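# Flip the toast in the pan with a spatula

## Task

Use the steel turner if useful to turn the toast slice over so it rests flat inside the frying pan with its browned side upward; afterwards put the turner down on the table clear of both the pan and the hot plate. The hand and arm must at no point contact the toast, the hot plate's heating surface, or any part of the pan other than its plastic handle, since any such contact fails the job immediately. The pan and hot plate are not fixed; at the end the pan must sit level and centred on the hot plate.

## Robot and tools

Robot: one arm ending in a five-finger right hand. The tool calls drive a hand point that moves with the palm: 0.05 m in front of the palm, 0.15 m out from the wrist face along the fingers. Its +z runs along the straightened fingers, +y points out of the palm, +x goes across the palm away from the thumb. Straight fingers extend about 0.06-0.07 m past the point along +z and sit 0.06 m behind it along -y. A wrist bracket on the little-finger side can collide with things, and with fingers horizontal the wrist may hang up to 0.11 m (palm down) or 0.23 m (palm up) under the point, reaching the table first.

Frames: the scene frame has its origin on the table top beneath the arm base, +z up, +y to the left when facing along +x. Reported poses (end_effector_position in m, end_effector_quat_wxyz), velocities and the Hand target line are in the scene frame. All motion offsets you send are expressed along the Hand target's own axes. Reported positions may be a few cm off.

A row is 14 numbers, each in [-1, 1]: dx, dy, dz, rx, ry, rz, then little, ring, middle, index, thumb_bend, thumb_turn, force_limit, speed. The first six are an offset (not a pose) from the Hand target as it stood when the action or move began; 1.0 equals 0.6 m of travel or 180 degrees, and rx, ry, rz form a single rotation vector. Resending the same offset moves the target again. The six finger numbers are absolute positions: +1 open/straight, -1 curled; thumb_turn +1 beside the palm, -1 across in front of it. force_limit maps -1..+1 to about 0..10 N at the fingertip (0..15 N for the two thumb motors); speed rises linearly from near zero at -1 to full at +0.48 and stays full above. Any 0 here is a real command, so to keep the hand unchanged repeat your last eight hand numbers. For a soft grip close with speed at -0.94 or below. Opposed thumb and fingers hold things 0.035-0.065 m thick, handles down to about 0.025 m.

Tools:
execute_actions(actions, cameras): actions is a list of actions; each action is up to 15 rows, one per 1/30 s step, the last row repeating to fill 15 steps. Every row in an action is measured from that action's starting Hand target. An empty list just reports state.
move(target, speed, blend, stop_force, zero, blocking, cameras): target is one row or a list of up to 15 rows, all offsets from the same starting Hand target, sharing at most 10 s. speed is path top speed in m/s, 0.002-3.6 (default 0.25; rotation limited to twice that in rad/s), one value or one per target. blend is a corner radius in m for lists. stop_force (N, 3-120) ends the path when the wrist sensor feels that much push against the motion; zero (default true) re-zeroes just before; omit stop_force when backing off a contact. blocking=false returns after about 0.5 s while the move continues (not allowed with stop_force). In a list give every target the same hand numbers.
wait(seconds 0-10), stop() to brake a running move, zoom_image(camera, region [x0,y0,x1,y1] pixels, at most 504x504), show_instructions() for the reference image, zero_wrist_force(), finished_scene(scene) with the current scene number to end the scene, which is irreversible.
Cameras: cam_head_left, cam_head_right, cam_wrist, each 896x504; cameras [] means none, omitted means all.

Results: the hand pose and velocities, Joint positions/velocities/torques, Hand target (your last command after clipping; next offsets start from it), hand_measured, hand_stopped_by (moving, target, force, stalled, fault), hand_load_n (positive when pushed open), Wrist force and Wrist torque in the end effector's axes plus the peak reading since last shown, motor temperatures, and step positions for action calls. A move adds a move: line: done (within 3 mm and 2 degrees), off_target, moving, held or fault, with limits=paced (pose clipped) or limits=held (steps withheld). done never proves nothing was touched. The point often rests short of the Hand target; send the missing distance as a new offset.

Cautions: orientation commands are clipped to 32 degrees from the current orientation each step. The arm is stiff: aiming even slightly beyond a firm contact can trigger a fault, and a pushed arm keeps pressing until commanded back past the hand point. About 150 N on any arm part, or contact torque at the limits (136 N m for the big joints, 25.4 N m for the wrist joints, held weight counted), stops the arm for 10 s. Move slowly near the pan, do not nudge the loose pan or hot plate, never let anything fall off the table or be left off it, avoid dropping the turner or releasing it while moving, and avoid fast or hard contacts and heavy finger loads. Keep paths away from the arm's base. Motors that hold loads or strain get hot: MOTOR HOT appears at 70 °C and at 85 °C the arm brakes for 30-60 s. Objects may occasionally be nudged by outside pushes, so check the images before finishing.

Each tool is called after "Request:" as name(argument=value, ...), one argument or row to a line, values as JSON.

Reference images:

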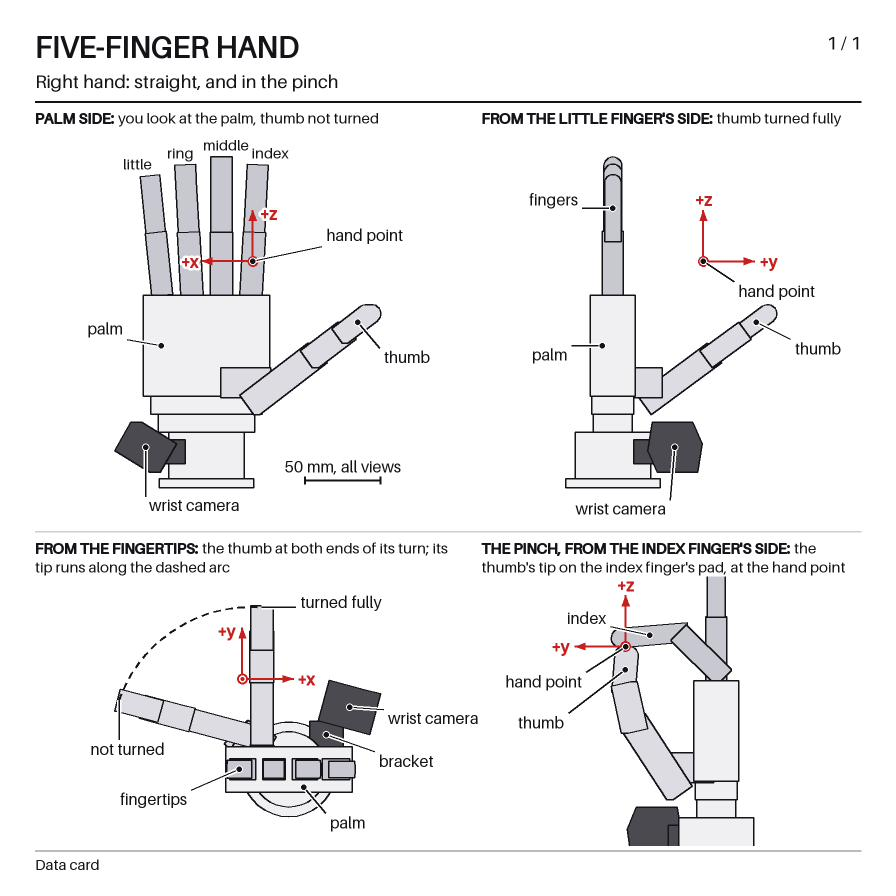

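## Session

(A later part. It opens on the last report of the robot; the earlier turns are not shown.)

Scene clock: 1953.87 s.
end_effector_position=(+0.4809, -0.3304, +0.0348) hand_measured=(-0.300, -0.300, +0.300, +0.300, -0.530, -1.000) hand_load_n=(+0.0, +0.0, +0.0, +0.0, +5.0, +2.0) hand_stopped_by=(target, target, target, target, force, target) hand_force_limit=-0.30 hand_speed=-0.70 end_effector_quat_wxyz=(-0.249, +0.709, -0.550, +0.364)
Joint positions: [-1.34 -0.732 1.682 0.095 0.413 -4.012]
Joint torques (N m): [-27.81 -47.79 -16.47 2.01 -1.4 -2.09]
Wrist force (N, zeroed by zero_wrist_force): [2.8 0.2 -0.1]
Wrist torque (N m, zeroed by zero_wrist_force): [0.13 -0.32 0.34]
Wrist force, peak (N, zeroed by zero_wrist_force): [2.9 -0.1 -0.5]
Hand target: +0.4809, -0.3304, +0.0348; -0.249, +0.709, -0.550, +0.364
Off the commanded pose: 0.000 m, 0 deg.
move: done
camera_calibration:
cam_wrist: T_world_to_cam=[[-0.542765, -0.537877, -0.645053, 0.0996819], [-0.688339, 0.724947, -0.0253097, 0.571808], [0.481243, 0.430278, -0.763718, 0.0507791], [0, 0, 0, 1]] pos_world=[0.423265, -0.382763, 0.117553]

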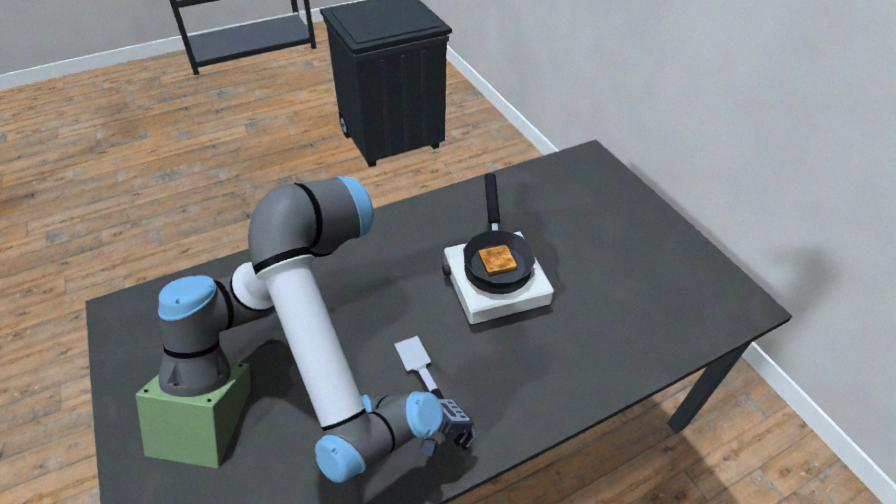

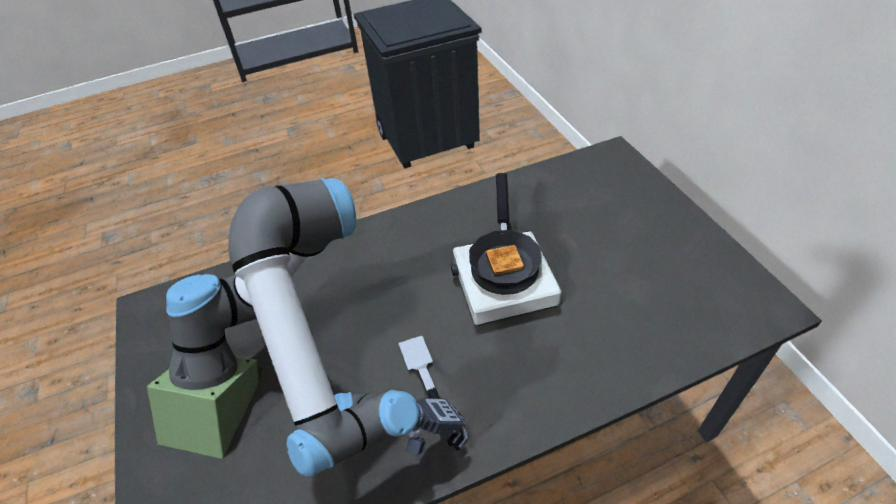

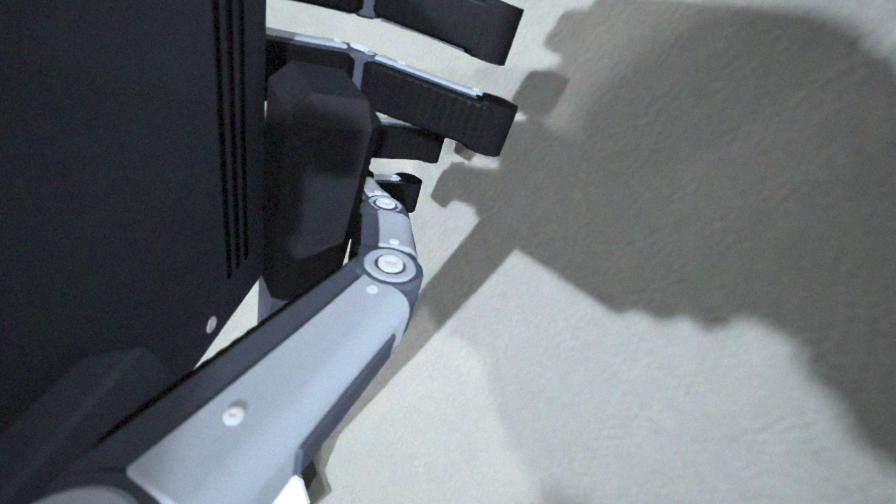

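Request:
move(
  target=[0, 0, 0, 0, 0, 0, 1, 1, 1, 1, -0.9, -1, -0.3, -0.6],
  speed=0.03,
)

Request:
zoom_image(
  camera="cam_head_right",
  region=[370, 310, 490, 450],
)

Scene clock: 1959.30 s.
end_effector_position=(+0.4809, -0.3304, +0.0348) hand_measured=(+1.000, +1.000, +1.000, +1.000, -0.530, -1.000) hand_load_n=(+0.0, +0.0, +0.0, +0.0, +5.5, +2.0) hand_stopped_by=(target, target, target, target, force, target) hand_force_limit=-0.30 hand_speed=-0.60 end_effector_quat_wxyz=(-0.249, +0.709, -0.550, +0.364)
Joint positions: [-1.34 -0.732 1.682 0.095 0.413 -4.012]
Joint torques (N m): [-26.31 -47.28 -11.96 0.77 -0.87 -2]
Wrist force (N, zeroed by zero_wrist_force): [3.0 0.2 -0.5]
Wrist torque (N m, zeroed by zero_wrist_force): [0.13 -0.33 0.35]
Wrist force, peak (N, zeroed by zero_wrist_force): [3.0 0.1 -0.5]
Hand target: +0.4809, -0.3304, +0.0348; -0.249, +0.709, -0.550, +0.364
Off the commanded pose: 0.000 m, 0 deg.
move: done
camera_calibration:
cam_wrist: T_world_to_cam=[[-0.542765, -0.537877, -0.645053, 0.0996819], [-0.688339, 0.724947, -0.0253097, 0.571808], [0.481243, 0.430278, -0.763718, 0.0507791], [0, 0, 0, 1]] pos_world=[0.423265, -0.382763, 0.117553]

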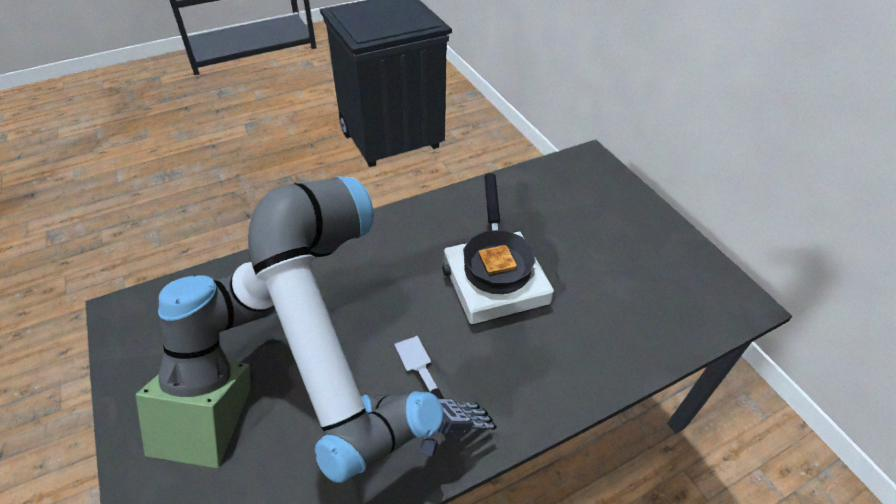

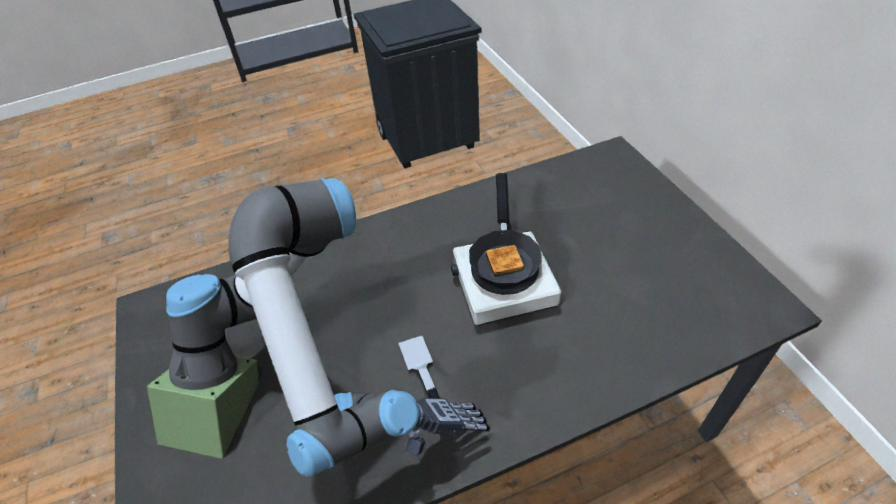

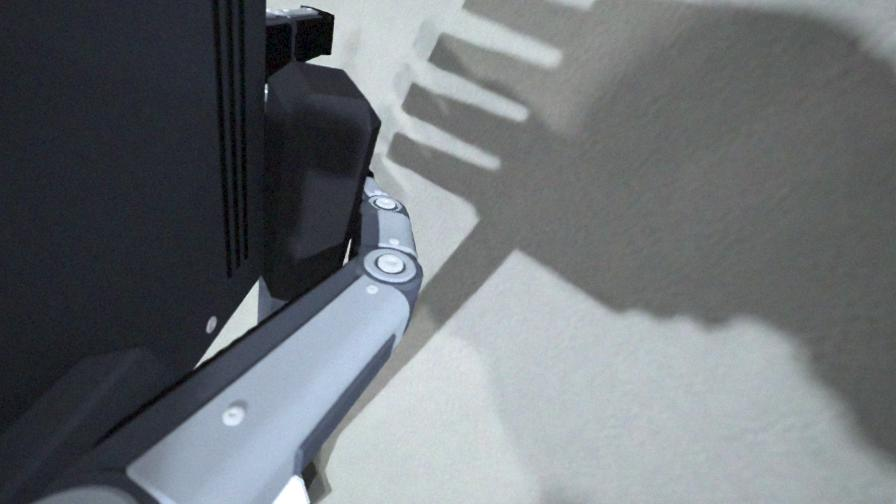

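Scaled by 3.600.

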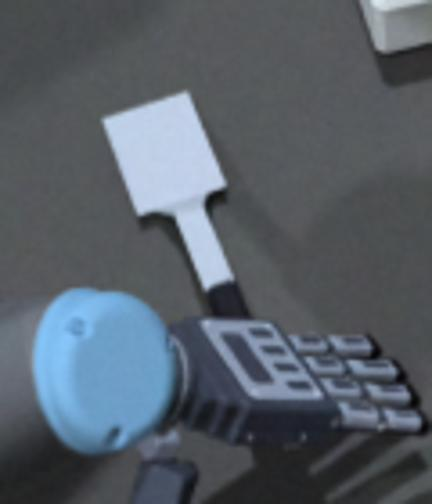

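Request:
move(
  target=[-0.0062, 0.0292, 0.0232, 0.0036, -0.0166, 0.0219, 1, 1, 1, 1, -0.9, -1, -0.3, -0.6],
  speed=0.03,
  stop_force=5,
)

Request:
zoom_image(
  camera="cam_head_right",
  region=[370, 310, 490, 450],
)

Scene clock: 1968.00 s.
end_effector_position=(+0.4810, -0.3322, +0.0122) hand_measured=(+1.000, +1.000, +1.000, +1.000, -0.530, -1.000) hand_load_n=(+0.0, +0.0, +0.0, +0.0, +5.5, +1.5) hand_stopped_by=(target, target, target, target, force, target) hand_force_limit=-0.30 hand_speed=-0.60 end_effector_quat_wxyz=(-0.280, +0.697, -0.566, +0.340)
Joint positions: [-1.333 -0.644 1.621 0.137 0.374 -4.004]
Joint torques (N m): [-28.07 -50.56 -8.06 -0.82 0.92 -2.02]
Wrist force (N, zeroed by zero_wrist_force): [2.8 0.5 -0.2]
Wrist torque (N m, zeroed by zero_wrist_force): [0.12 -0.30 0.34]
Wrist force, peak (N, zeroed by zero_wrist_force): [3.3 0.4 -0.1]
Hand target: +0.4810, -0.3322, +0.0122; -0.280, +0.697, -0.566, +0.340
Off the commanded pose: 0.000 m, 0 deg.
move: done
camera_calibration:
cam_wrist: T_world_to_cam=[[-0.542712, -0.479783, -0.6894, 0.103921], [-0.688405, 0.724339, 0.0378302, 0.571642], [0.481209, 0.495117, -0.723393, 0.0553924], [0, 0, 0, 1]] pos_world=[0.423265, -0.391629, 0.090088]

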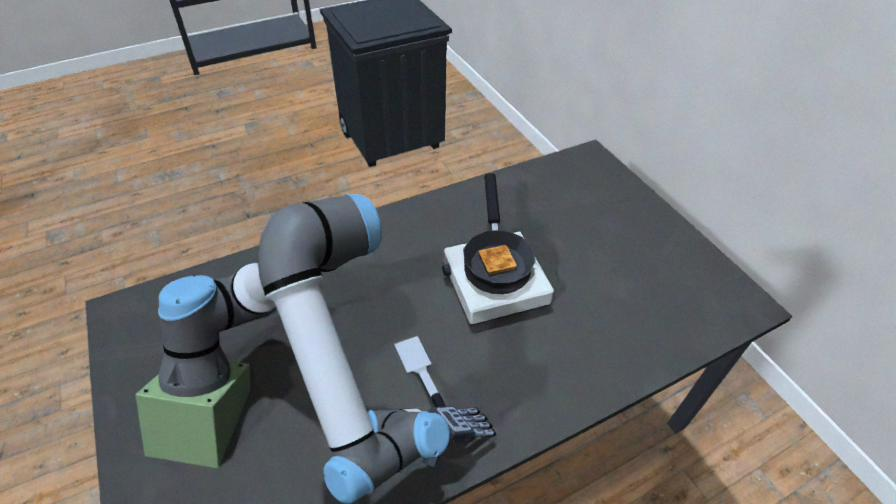

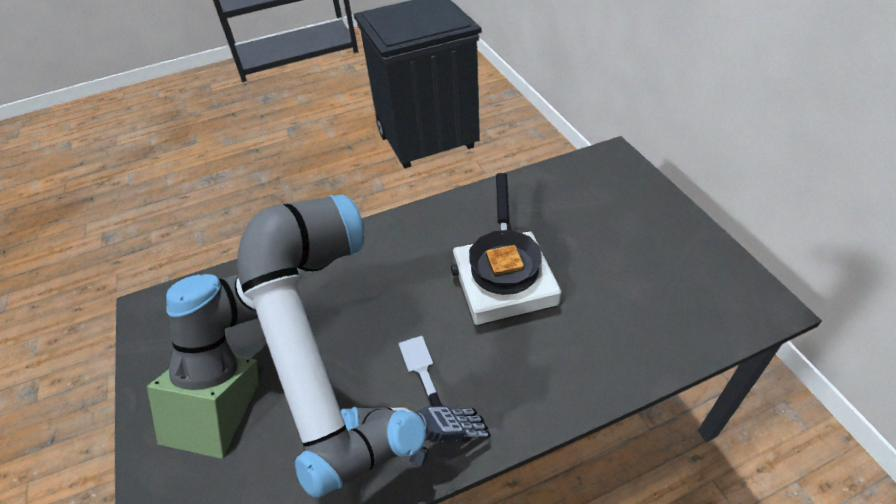

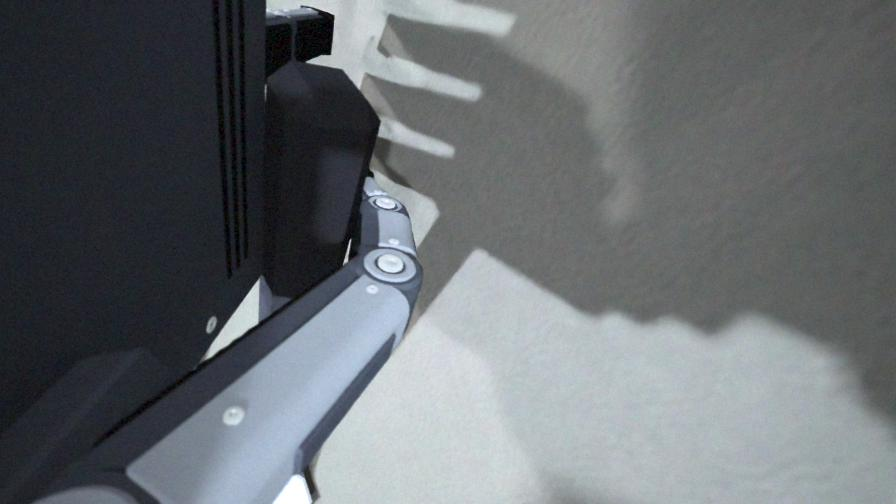

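Scaled by 3.600.

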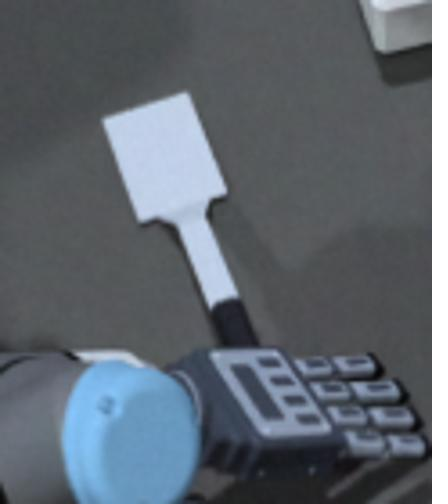

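Request:
move(
  target=[-0.0016, 0.0077, 0.0061, 0.0009, -0.0043, 0.0057, 1, 1, 1, 1, -0.9, -1, -0.3, -0.6],
  speed=0.02,
  stop_force=5,
)

Request:
move(
  target=[0, 0, 0, 0, 0, 0, 1, 1, 1, 1, -0.2, -1, -0.3, -0.9],
  speed=0.02,
)

Request:
zoom_image(
  camera="cam_head_right",
  region=[370, 310, 490, 450],
)

Request:
zoom_image(
  camera="cam_head_left",
  region=[380, 310, 500, 450],
)

Scene clock: 1985.20 s.
end_effector_position=(+0.4810, -0.3322, +0.0062) hand_measured=(+1.000, +1.000, +1.000, +1.000, -0.530, -1.000) hand_load_n=(+0.0, +0.0, +0.0, +0.0, +5.0, +1.5) hand_stopped_by=(target, target, target, target, force, target) hand_force_limit=-0.30 hand_speed=-0.60 end_effector_quat_wxyz=(-0.288, +0.694, -0.569, +0.334)
Joint positions: [-1.33 -0.622 1.605 0.148 0.364 -4.001]
Joint torques (N m): [-26.97 -51.44 -7.44 -0.69 0.7 -1.64]
Wrist force (N, zeroed by zero_wrist_force): [2.8 0.5 -0.2]
Wrist torque (N m, zeroed by zero_wrist_force): [0.12 -0.30 0.33]
Wrist force, peak (N, zeroed by zero_wrist_force): [2.9 0.6 0.0]
Hand target: +0.4810, -0.3322, +0.0062; -0.288, +0.694, -0.569, +0.334
Off the commanded pose: 0.000 m, 0 deg.
move: done
camera_calibration:
cam_wrist: T_world_to_cam=[[-0.54278, -0.464031, -0.700047, 0.105115], [-0.688353, 0.723345, 0.0542384, 0.571408], [0.481207, 0.511319, -0.712034, 0.0563582], [0, 0, 0, 1]] pos_world=[0.423265, -0.393365, 0.0827222]

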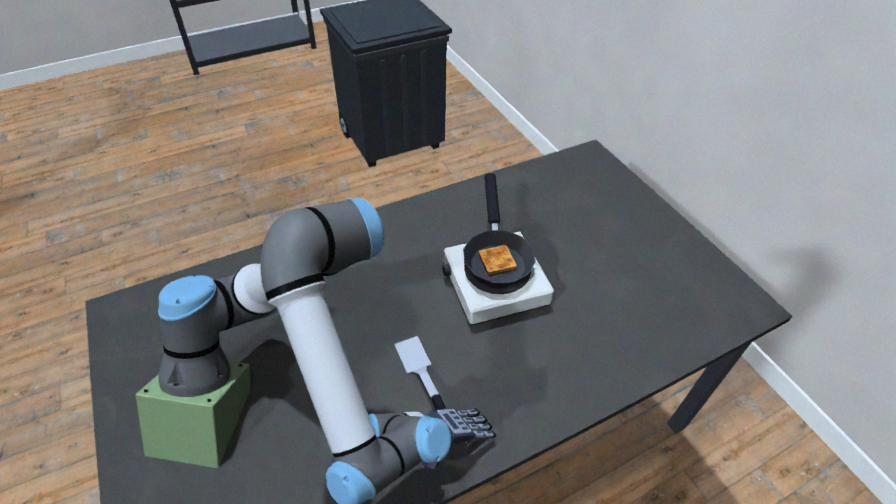

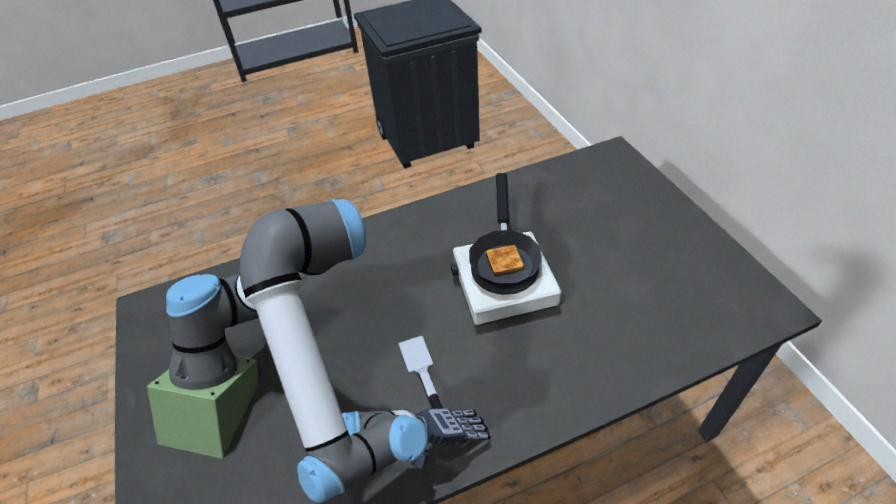

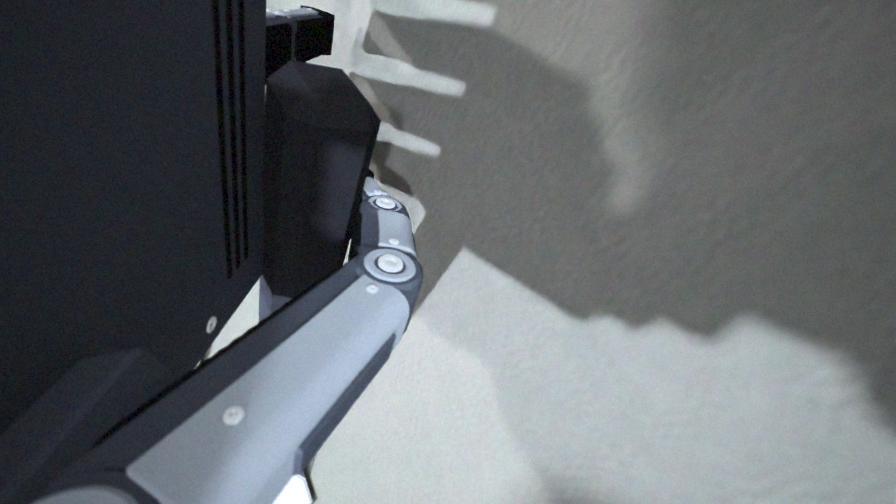

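Scene clock: 1987.73 s.
end_effector_position=(+0.4810, -0.3322, +0.0062) hand_measured=(+1.000, +1.000, +1.000, +1.000, -0.200, -1.000) hand_load_n=(+0.0, +0.0, +0.0, +0.0, +0.5, +0.0) hand_stopped_by=(target, target, target, target, target, target) hand_force_limit=-0.30 hand_speed=-0.90 end_effector_quat_wxyz=(-0.288, +0.694, -0.569, +0.334)
Joint positions: [-1.33 -0.622 1.605 0.148 0.364 -4.001]
Joint torques (N m): [-29.09 -50.22 -9.93 -0.67 0.55 -1.61]
Wrist force (N, zeroed by zero_wrist_force): [2.5 0.3 -0.6]
Wrist torque (N m, zeroed by zero_wrist_force): [0.13 -0.27 0.30]
Wrist force, peak (N, zeroed by zero_wrist_force): [2.7 0.6 -0.2]
Hand target: +0.4810, -0.3322, +0.0062; -0.288, +0.694, -0.569, +0.334
Off the commanded pose: 0.000 m, 0 deg.
move: done
camera_calibration:
cam_wrist: T_world_to_cam=[[-0.542802, -0.464054, -0.700014, 0.105113], [-0.688318, 0.723383, 0.0541869, 0.571412], [0.481232, 0.511244, -0.712071, 0.0563217], [0, 0, 0, 1]] pos_world=[0.423265, -0.393366, 0.0827224]

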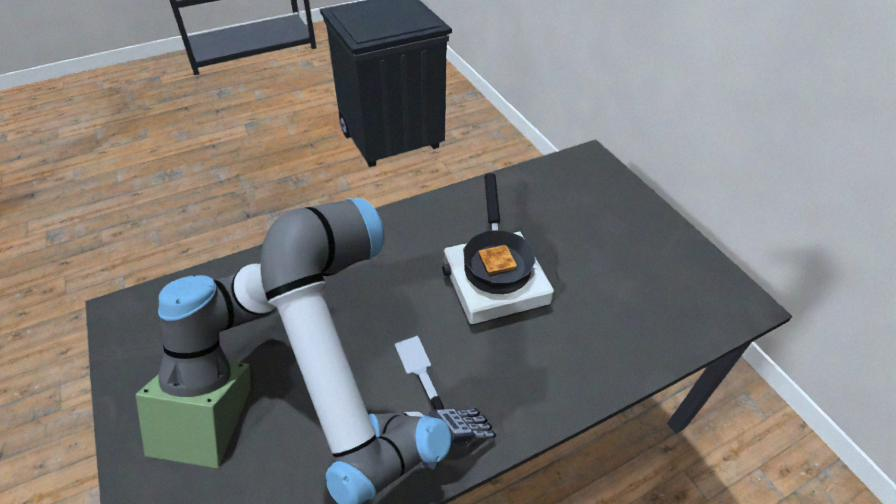

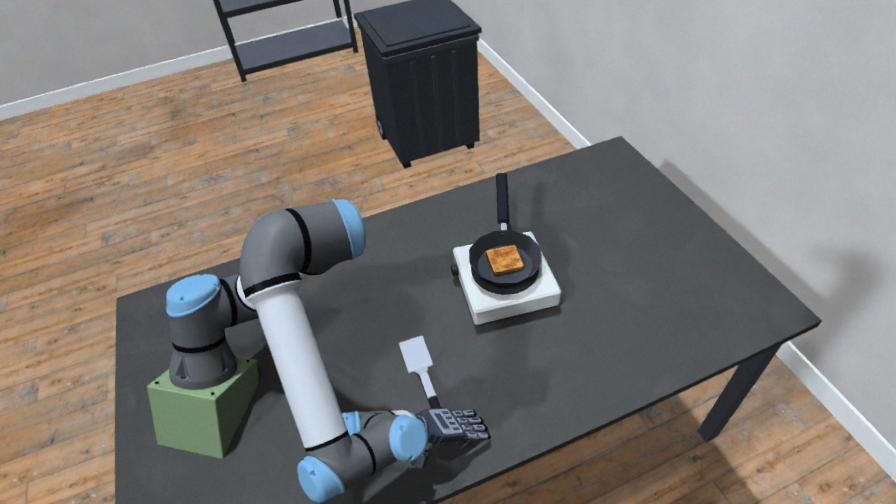

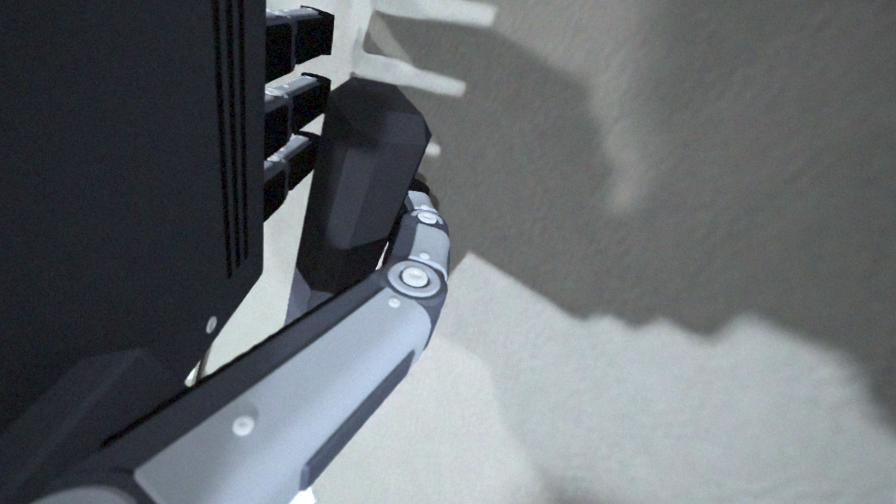

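Scaled by 3.600.

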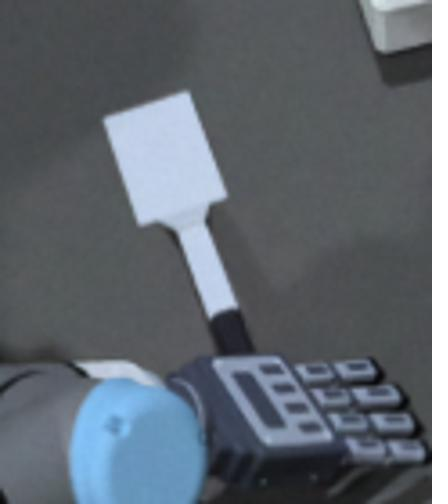

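Scaled by 3.600.

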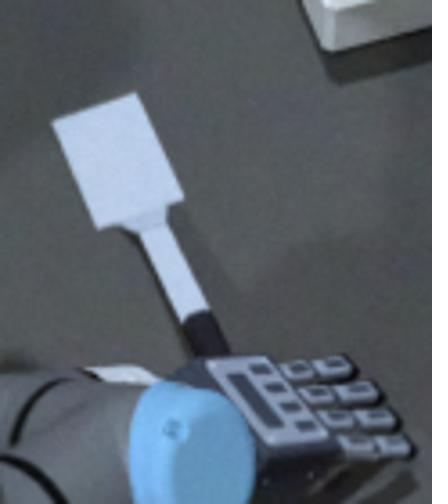

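Request:
move(
  target=[0, 0, 0, 0, 0, 0, 1, 1, 1, 1, 0.0, -1, -0.3, -0.9],
  speed=0.02,
)

Request:
zoom_image(
  camera="cam_wrist",
  region=[200, 0, 600, 400],
)

Scene clock: 1991.40 s.
end_effector_position=(+0.4810, -0.3322, +0.0062) hand_measured=(+1.000, +1.000, +1.000, +1.000, +0.000, -1.000) hand_load_n=(+0.0, +0.0, +0.0, +0.0, +0.5, +0.0) hand_stopped_by=(target, target, target, target, target, target) hand_force_limit=-0.30 hand_speed=-0.90 end_effector_quat_wxyz=(-0.288, +0.694, -0.569, +0.334)
Joint positions: [-1.33 -0.622 1.605 0.148 0.364 -4.001]
Joint torques (N m): [-26.75 -49.16 -13.8 -0.68 0.19 -1.61]
Wrist force (N, zeroed by zero_wrist_force): [2.5 0.2 -0.5]
Wrist torque (N m, zeroed by zero_wrist_force): [0.10 -0.28 0.30]
Wrist force, peak (N, zeroed by zero_wrist_force): [2.7 0.2 -0.2]
Hand target: +0.4810, -0.3322, +0.0062; -0.288, +0.694, -0.569, +0.334
Off the commanded pose: 0.000 m, 0 deg.
move: done
camera_calibration:
cam_wrist: T_world_to_cam=[[-0.542802, -0.464054, -0.700014, 0.105113], [-0.688318, 0.723383, 0.0541869, 0.571412], [0.481232, 0.511244, -0.712071, 0.0563217], [0, 0, 0, 1]] pos_world=[0.423265, -0.393366, 0.0827224]

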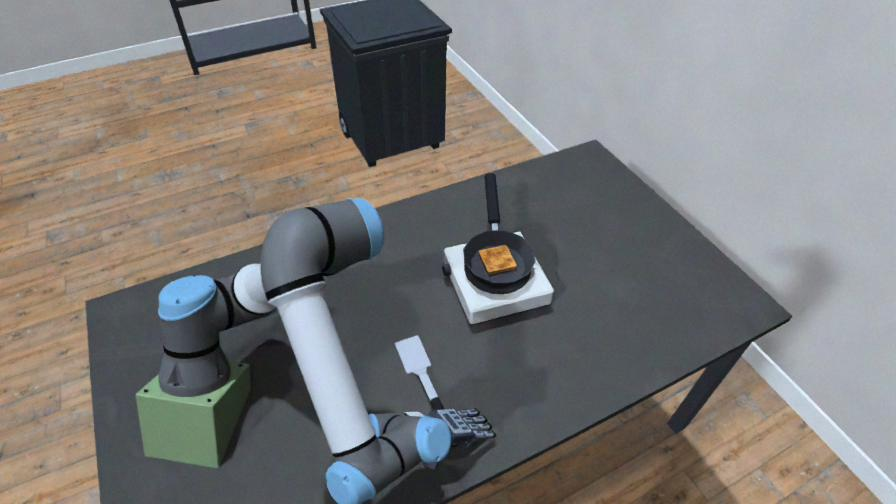

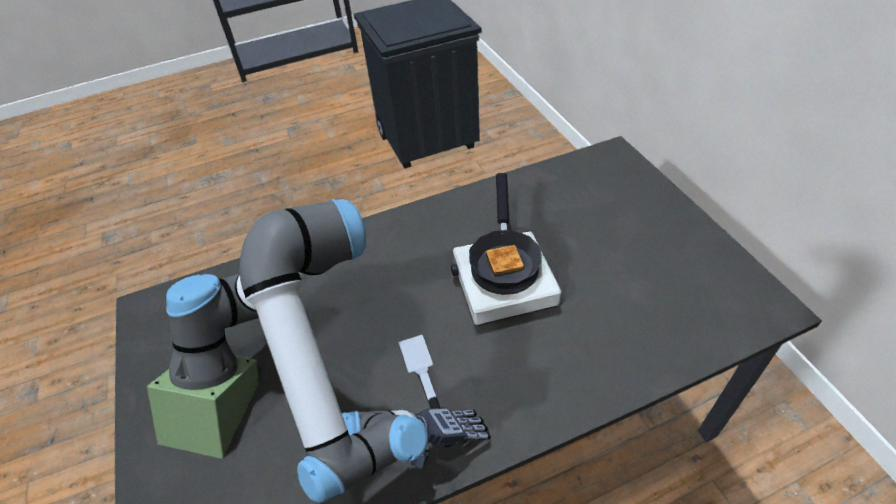

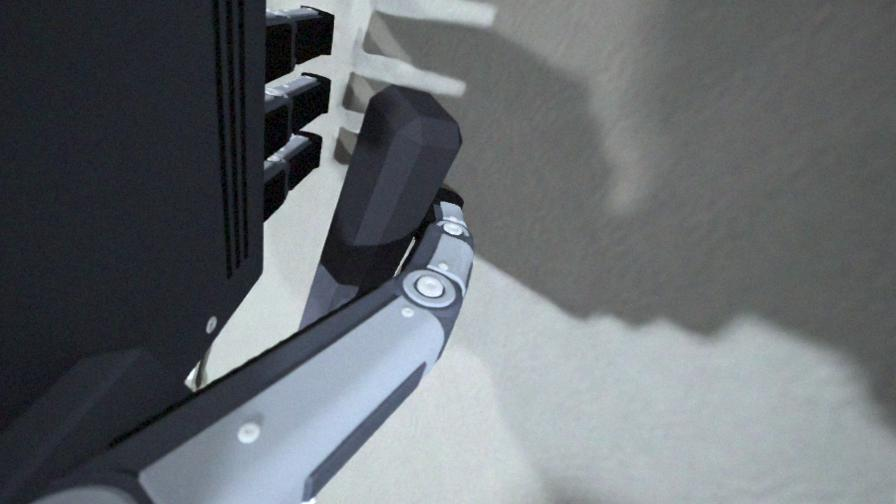

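Scaled by 1.260.

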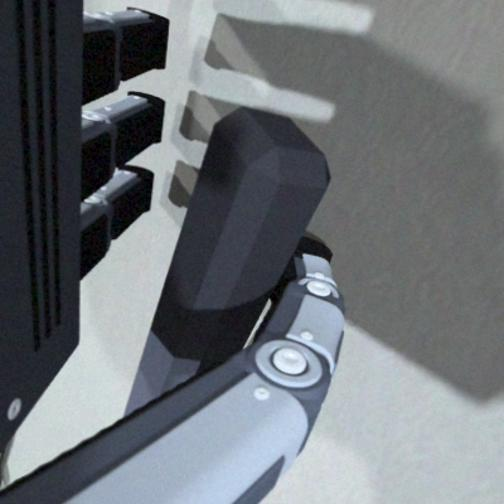

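Request:
move(
  target=[
    [-0.0049, 0.0224, -0.0350, 0, 0, 0, 1, 1, 1, 1, 0.0, -1, -0.3, -0.9],
    [-0.0048, 0.0224, -0.1183, 0, 0, 0, 1, 1, 1, 1, 0.0, -1, -0.3, -0.9],
  ],
  speed=[0.03, 0.05],
)

Request:
zoom_image(
  camera="cam_head_right",
  region=[370, 310, 490, 450],
)

Request:
zoom_image(
  camera="cam_head_left",
  region=[380, 310, 500, 450],
)

Scene clock: 2005.30 s.
end_effector_position=(+0.4164, -0.3332, +0.0387) hand_measured=(+1.000, +1.000, +1.000, +1.000, +0.000, -1.000) hand_load_n=(+0.0, +0.0, +0.0, +0.0, +0.0, +0.0) hand_stopped_by=(target, target, target, target, target, target) hand_force_limit=-0.30 hand_speed=-0.90 end_effector_quat_wxyz=(-0.288, +0.694, -0.569, +0.334)
Joint positions: [-1.485 -0.591 1.666 0.478 0.328 -4.448]
Joint torques (N m): [-17.47 -38.81 -17.3 0.74 -2.18 0.14]
Wrist force (N, zeroed by zero_wrist_force): [2.7 0.1 -0.1]
Wrist torque (N m, zeroed by zero_wrist_force): [0.06 -0.29 0.33]
Wrist force, peak (N, zeroed by zero_wrist_force): [2.9 0.4 -0.5]
Hand target: +0.4164, -0.3332, +0.0388; -0.288, +0.694, -0.569, +0.334
Off the commanded pose: 0.000 m, 0 deg.
move: done
camera_calibration:
cam_wrist: T_world_to_cam=[[-0.542878, -0.463854, -0.700088, 0.0924481], [-0.68825, 0.723433, 0.0543771, 0.525882], [0.481244, 0.511356, -0.711983, 0.111092], [0, 0, 0, 1]] pos_world=[0.358664, -0.394365, 0.115222]

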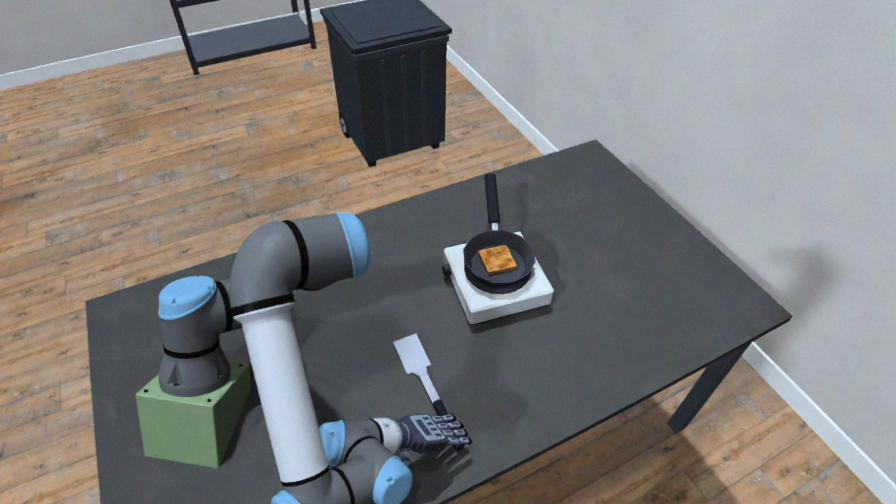

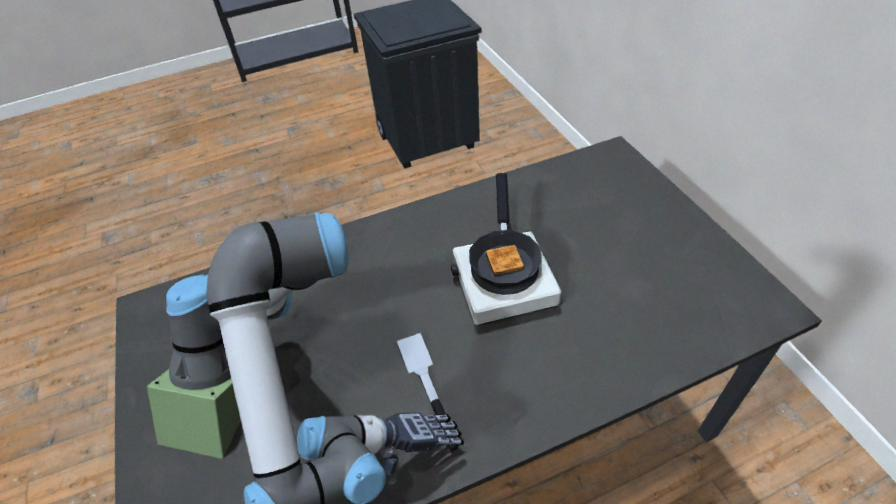

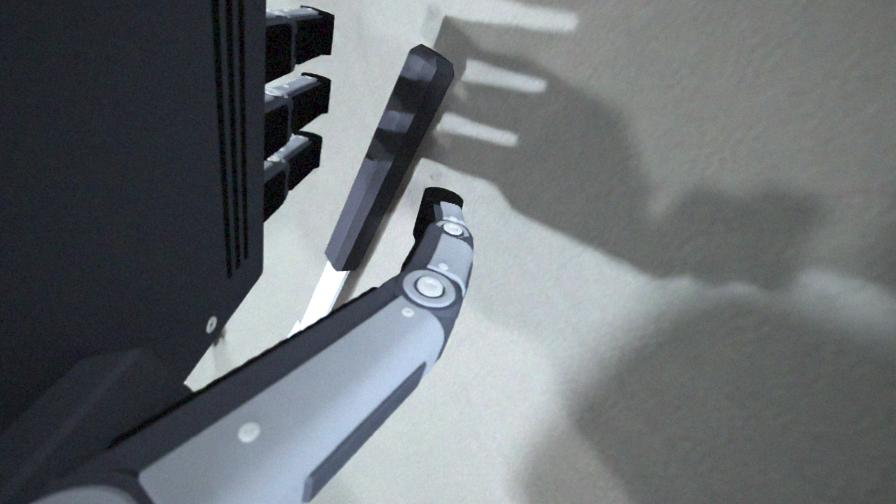

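Scaled by 3.600.

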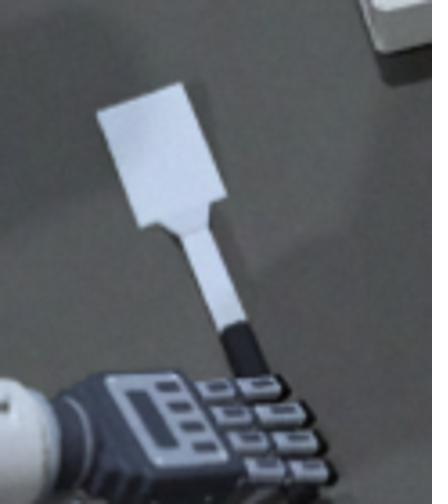

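Scaled by 3.600.

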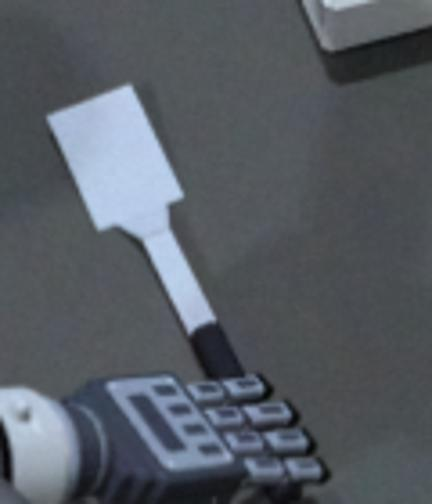

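Request:
move(
  target=[0.0337, -0.1947, -0.1531, 0, 0, 0, 1, 1, 1, 1, 0.0, -1, -0.3, -0.9],
  speed=0.15,
)

Request:
zoom_image(
  camera="cam_head_right",
  region=[380, 220, 580, 450],
)

Request:
zoom_image(
  camera="cam_head_left",
  region=[440, 200, 560, 320],
)

Scene clock: 2010.40 s.
end_effector_position=(+0.4163, -0.3332, +0.1887) hand_measured=(+1.000, +1.000, +1.000, +1.000, +0.000, -1.000) hand_load_n=(+0.0, +0.0, +0.0, +0.0, +0.0, +0.0) hand_stopped_by=(target, target, target, target, target, target) hand_force_limit=-0.30 hand_speed=-0.90 end_effector_quat_wxyz=(-0.288, +0.694, -0.569, +0.334)
Joint positions: [-1.593 -0.745 1.594 1.012 0.343 -4.775]
Joint torques (N m): [-13.99 -32.26 -11.63 3.47 -2.4 1.36]
Wrist force (N, zeroed by zero_wrist_force): [1.8 0.2 -0.9]
Wrist torque (N m, zeroed by zero_wrist_force): [0.12 -0.09 0.34]
Wrist force, peak (N, zeroed by zero_wrist_force): [2.7 1.1 0.5]
Hand target: +0.4163, -0.3332, +0.1887; -0.288, +0.694, -0.569, +0.334
Off the commanded pose: 0.000 m, 0 deg.
move: done
camera_calibration:
cam_wrist: T_world_to_cam=[[-0.542812, -0.464164, -0.699934, 0.197221], [-0.688317, 0.723391, 0.054084, 0.517743], [0.481222, 0.511134, -0.712157, 0.217905], [0, 0, 0, 1]] pos_world=[0.358565, -0.394366, 0.265223]

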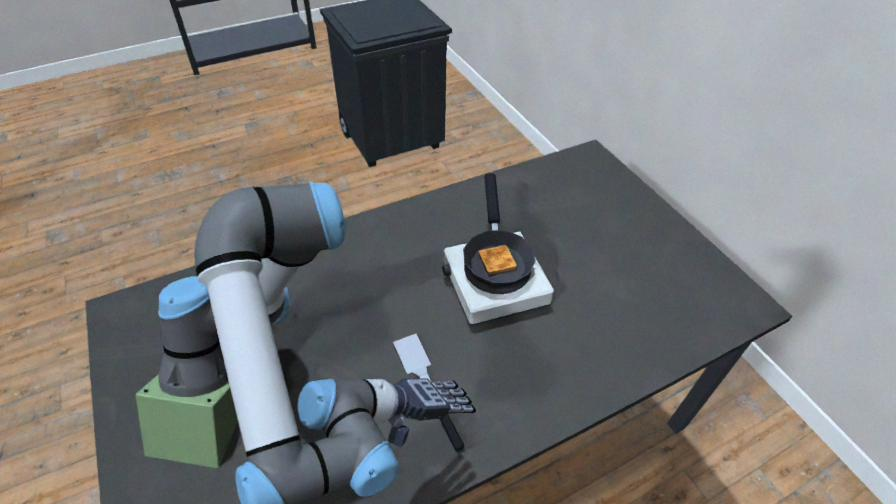

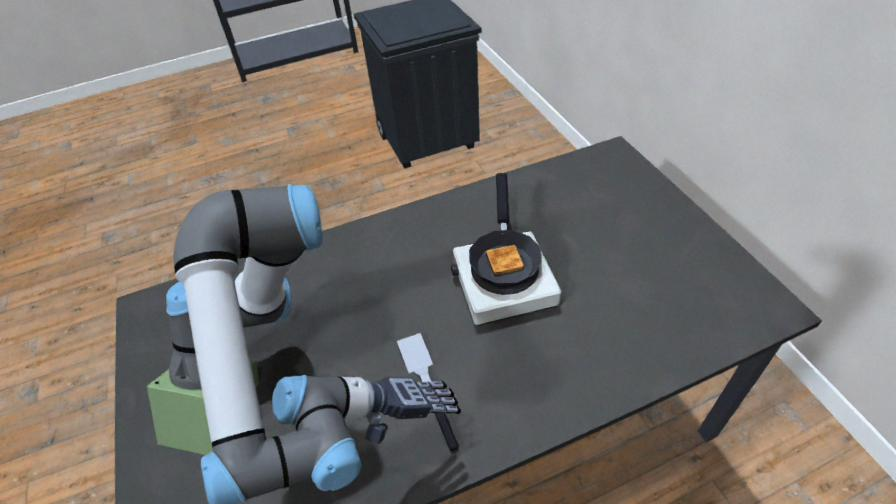

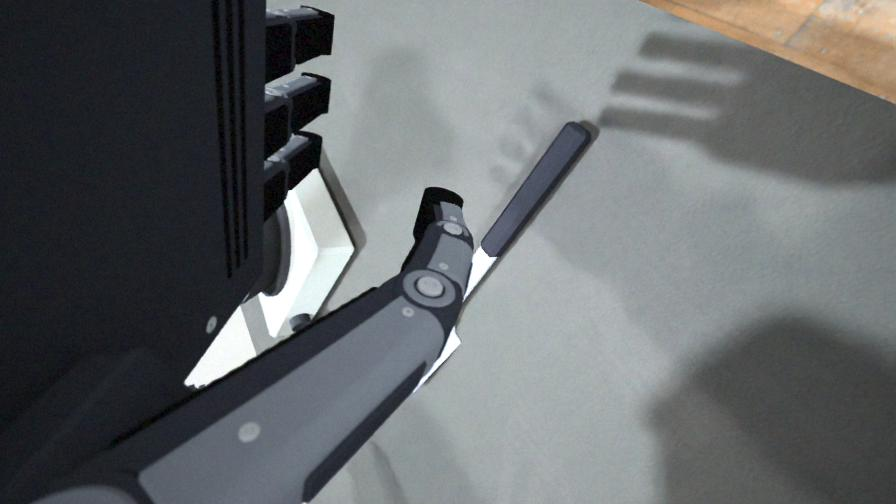

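Scaled by 2.191.

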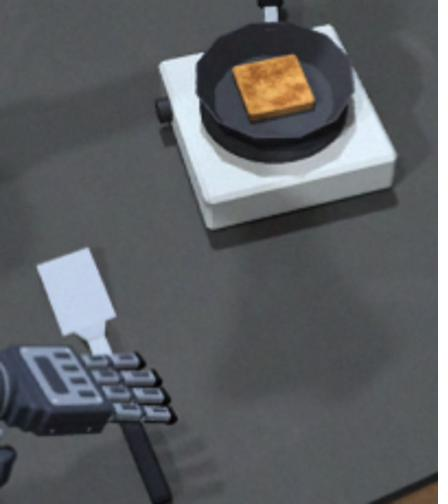

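Scaled by 4.200.

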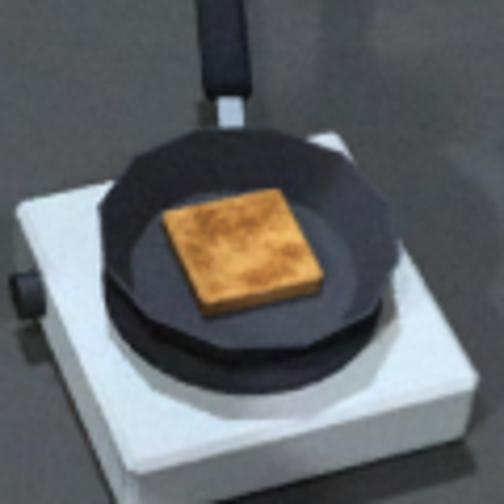

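Request:
finished_scene(
  scene=1,
)

The scene is finished: the task was done.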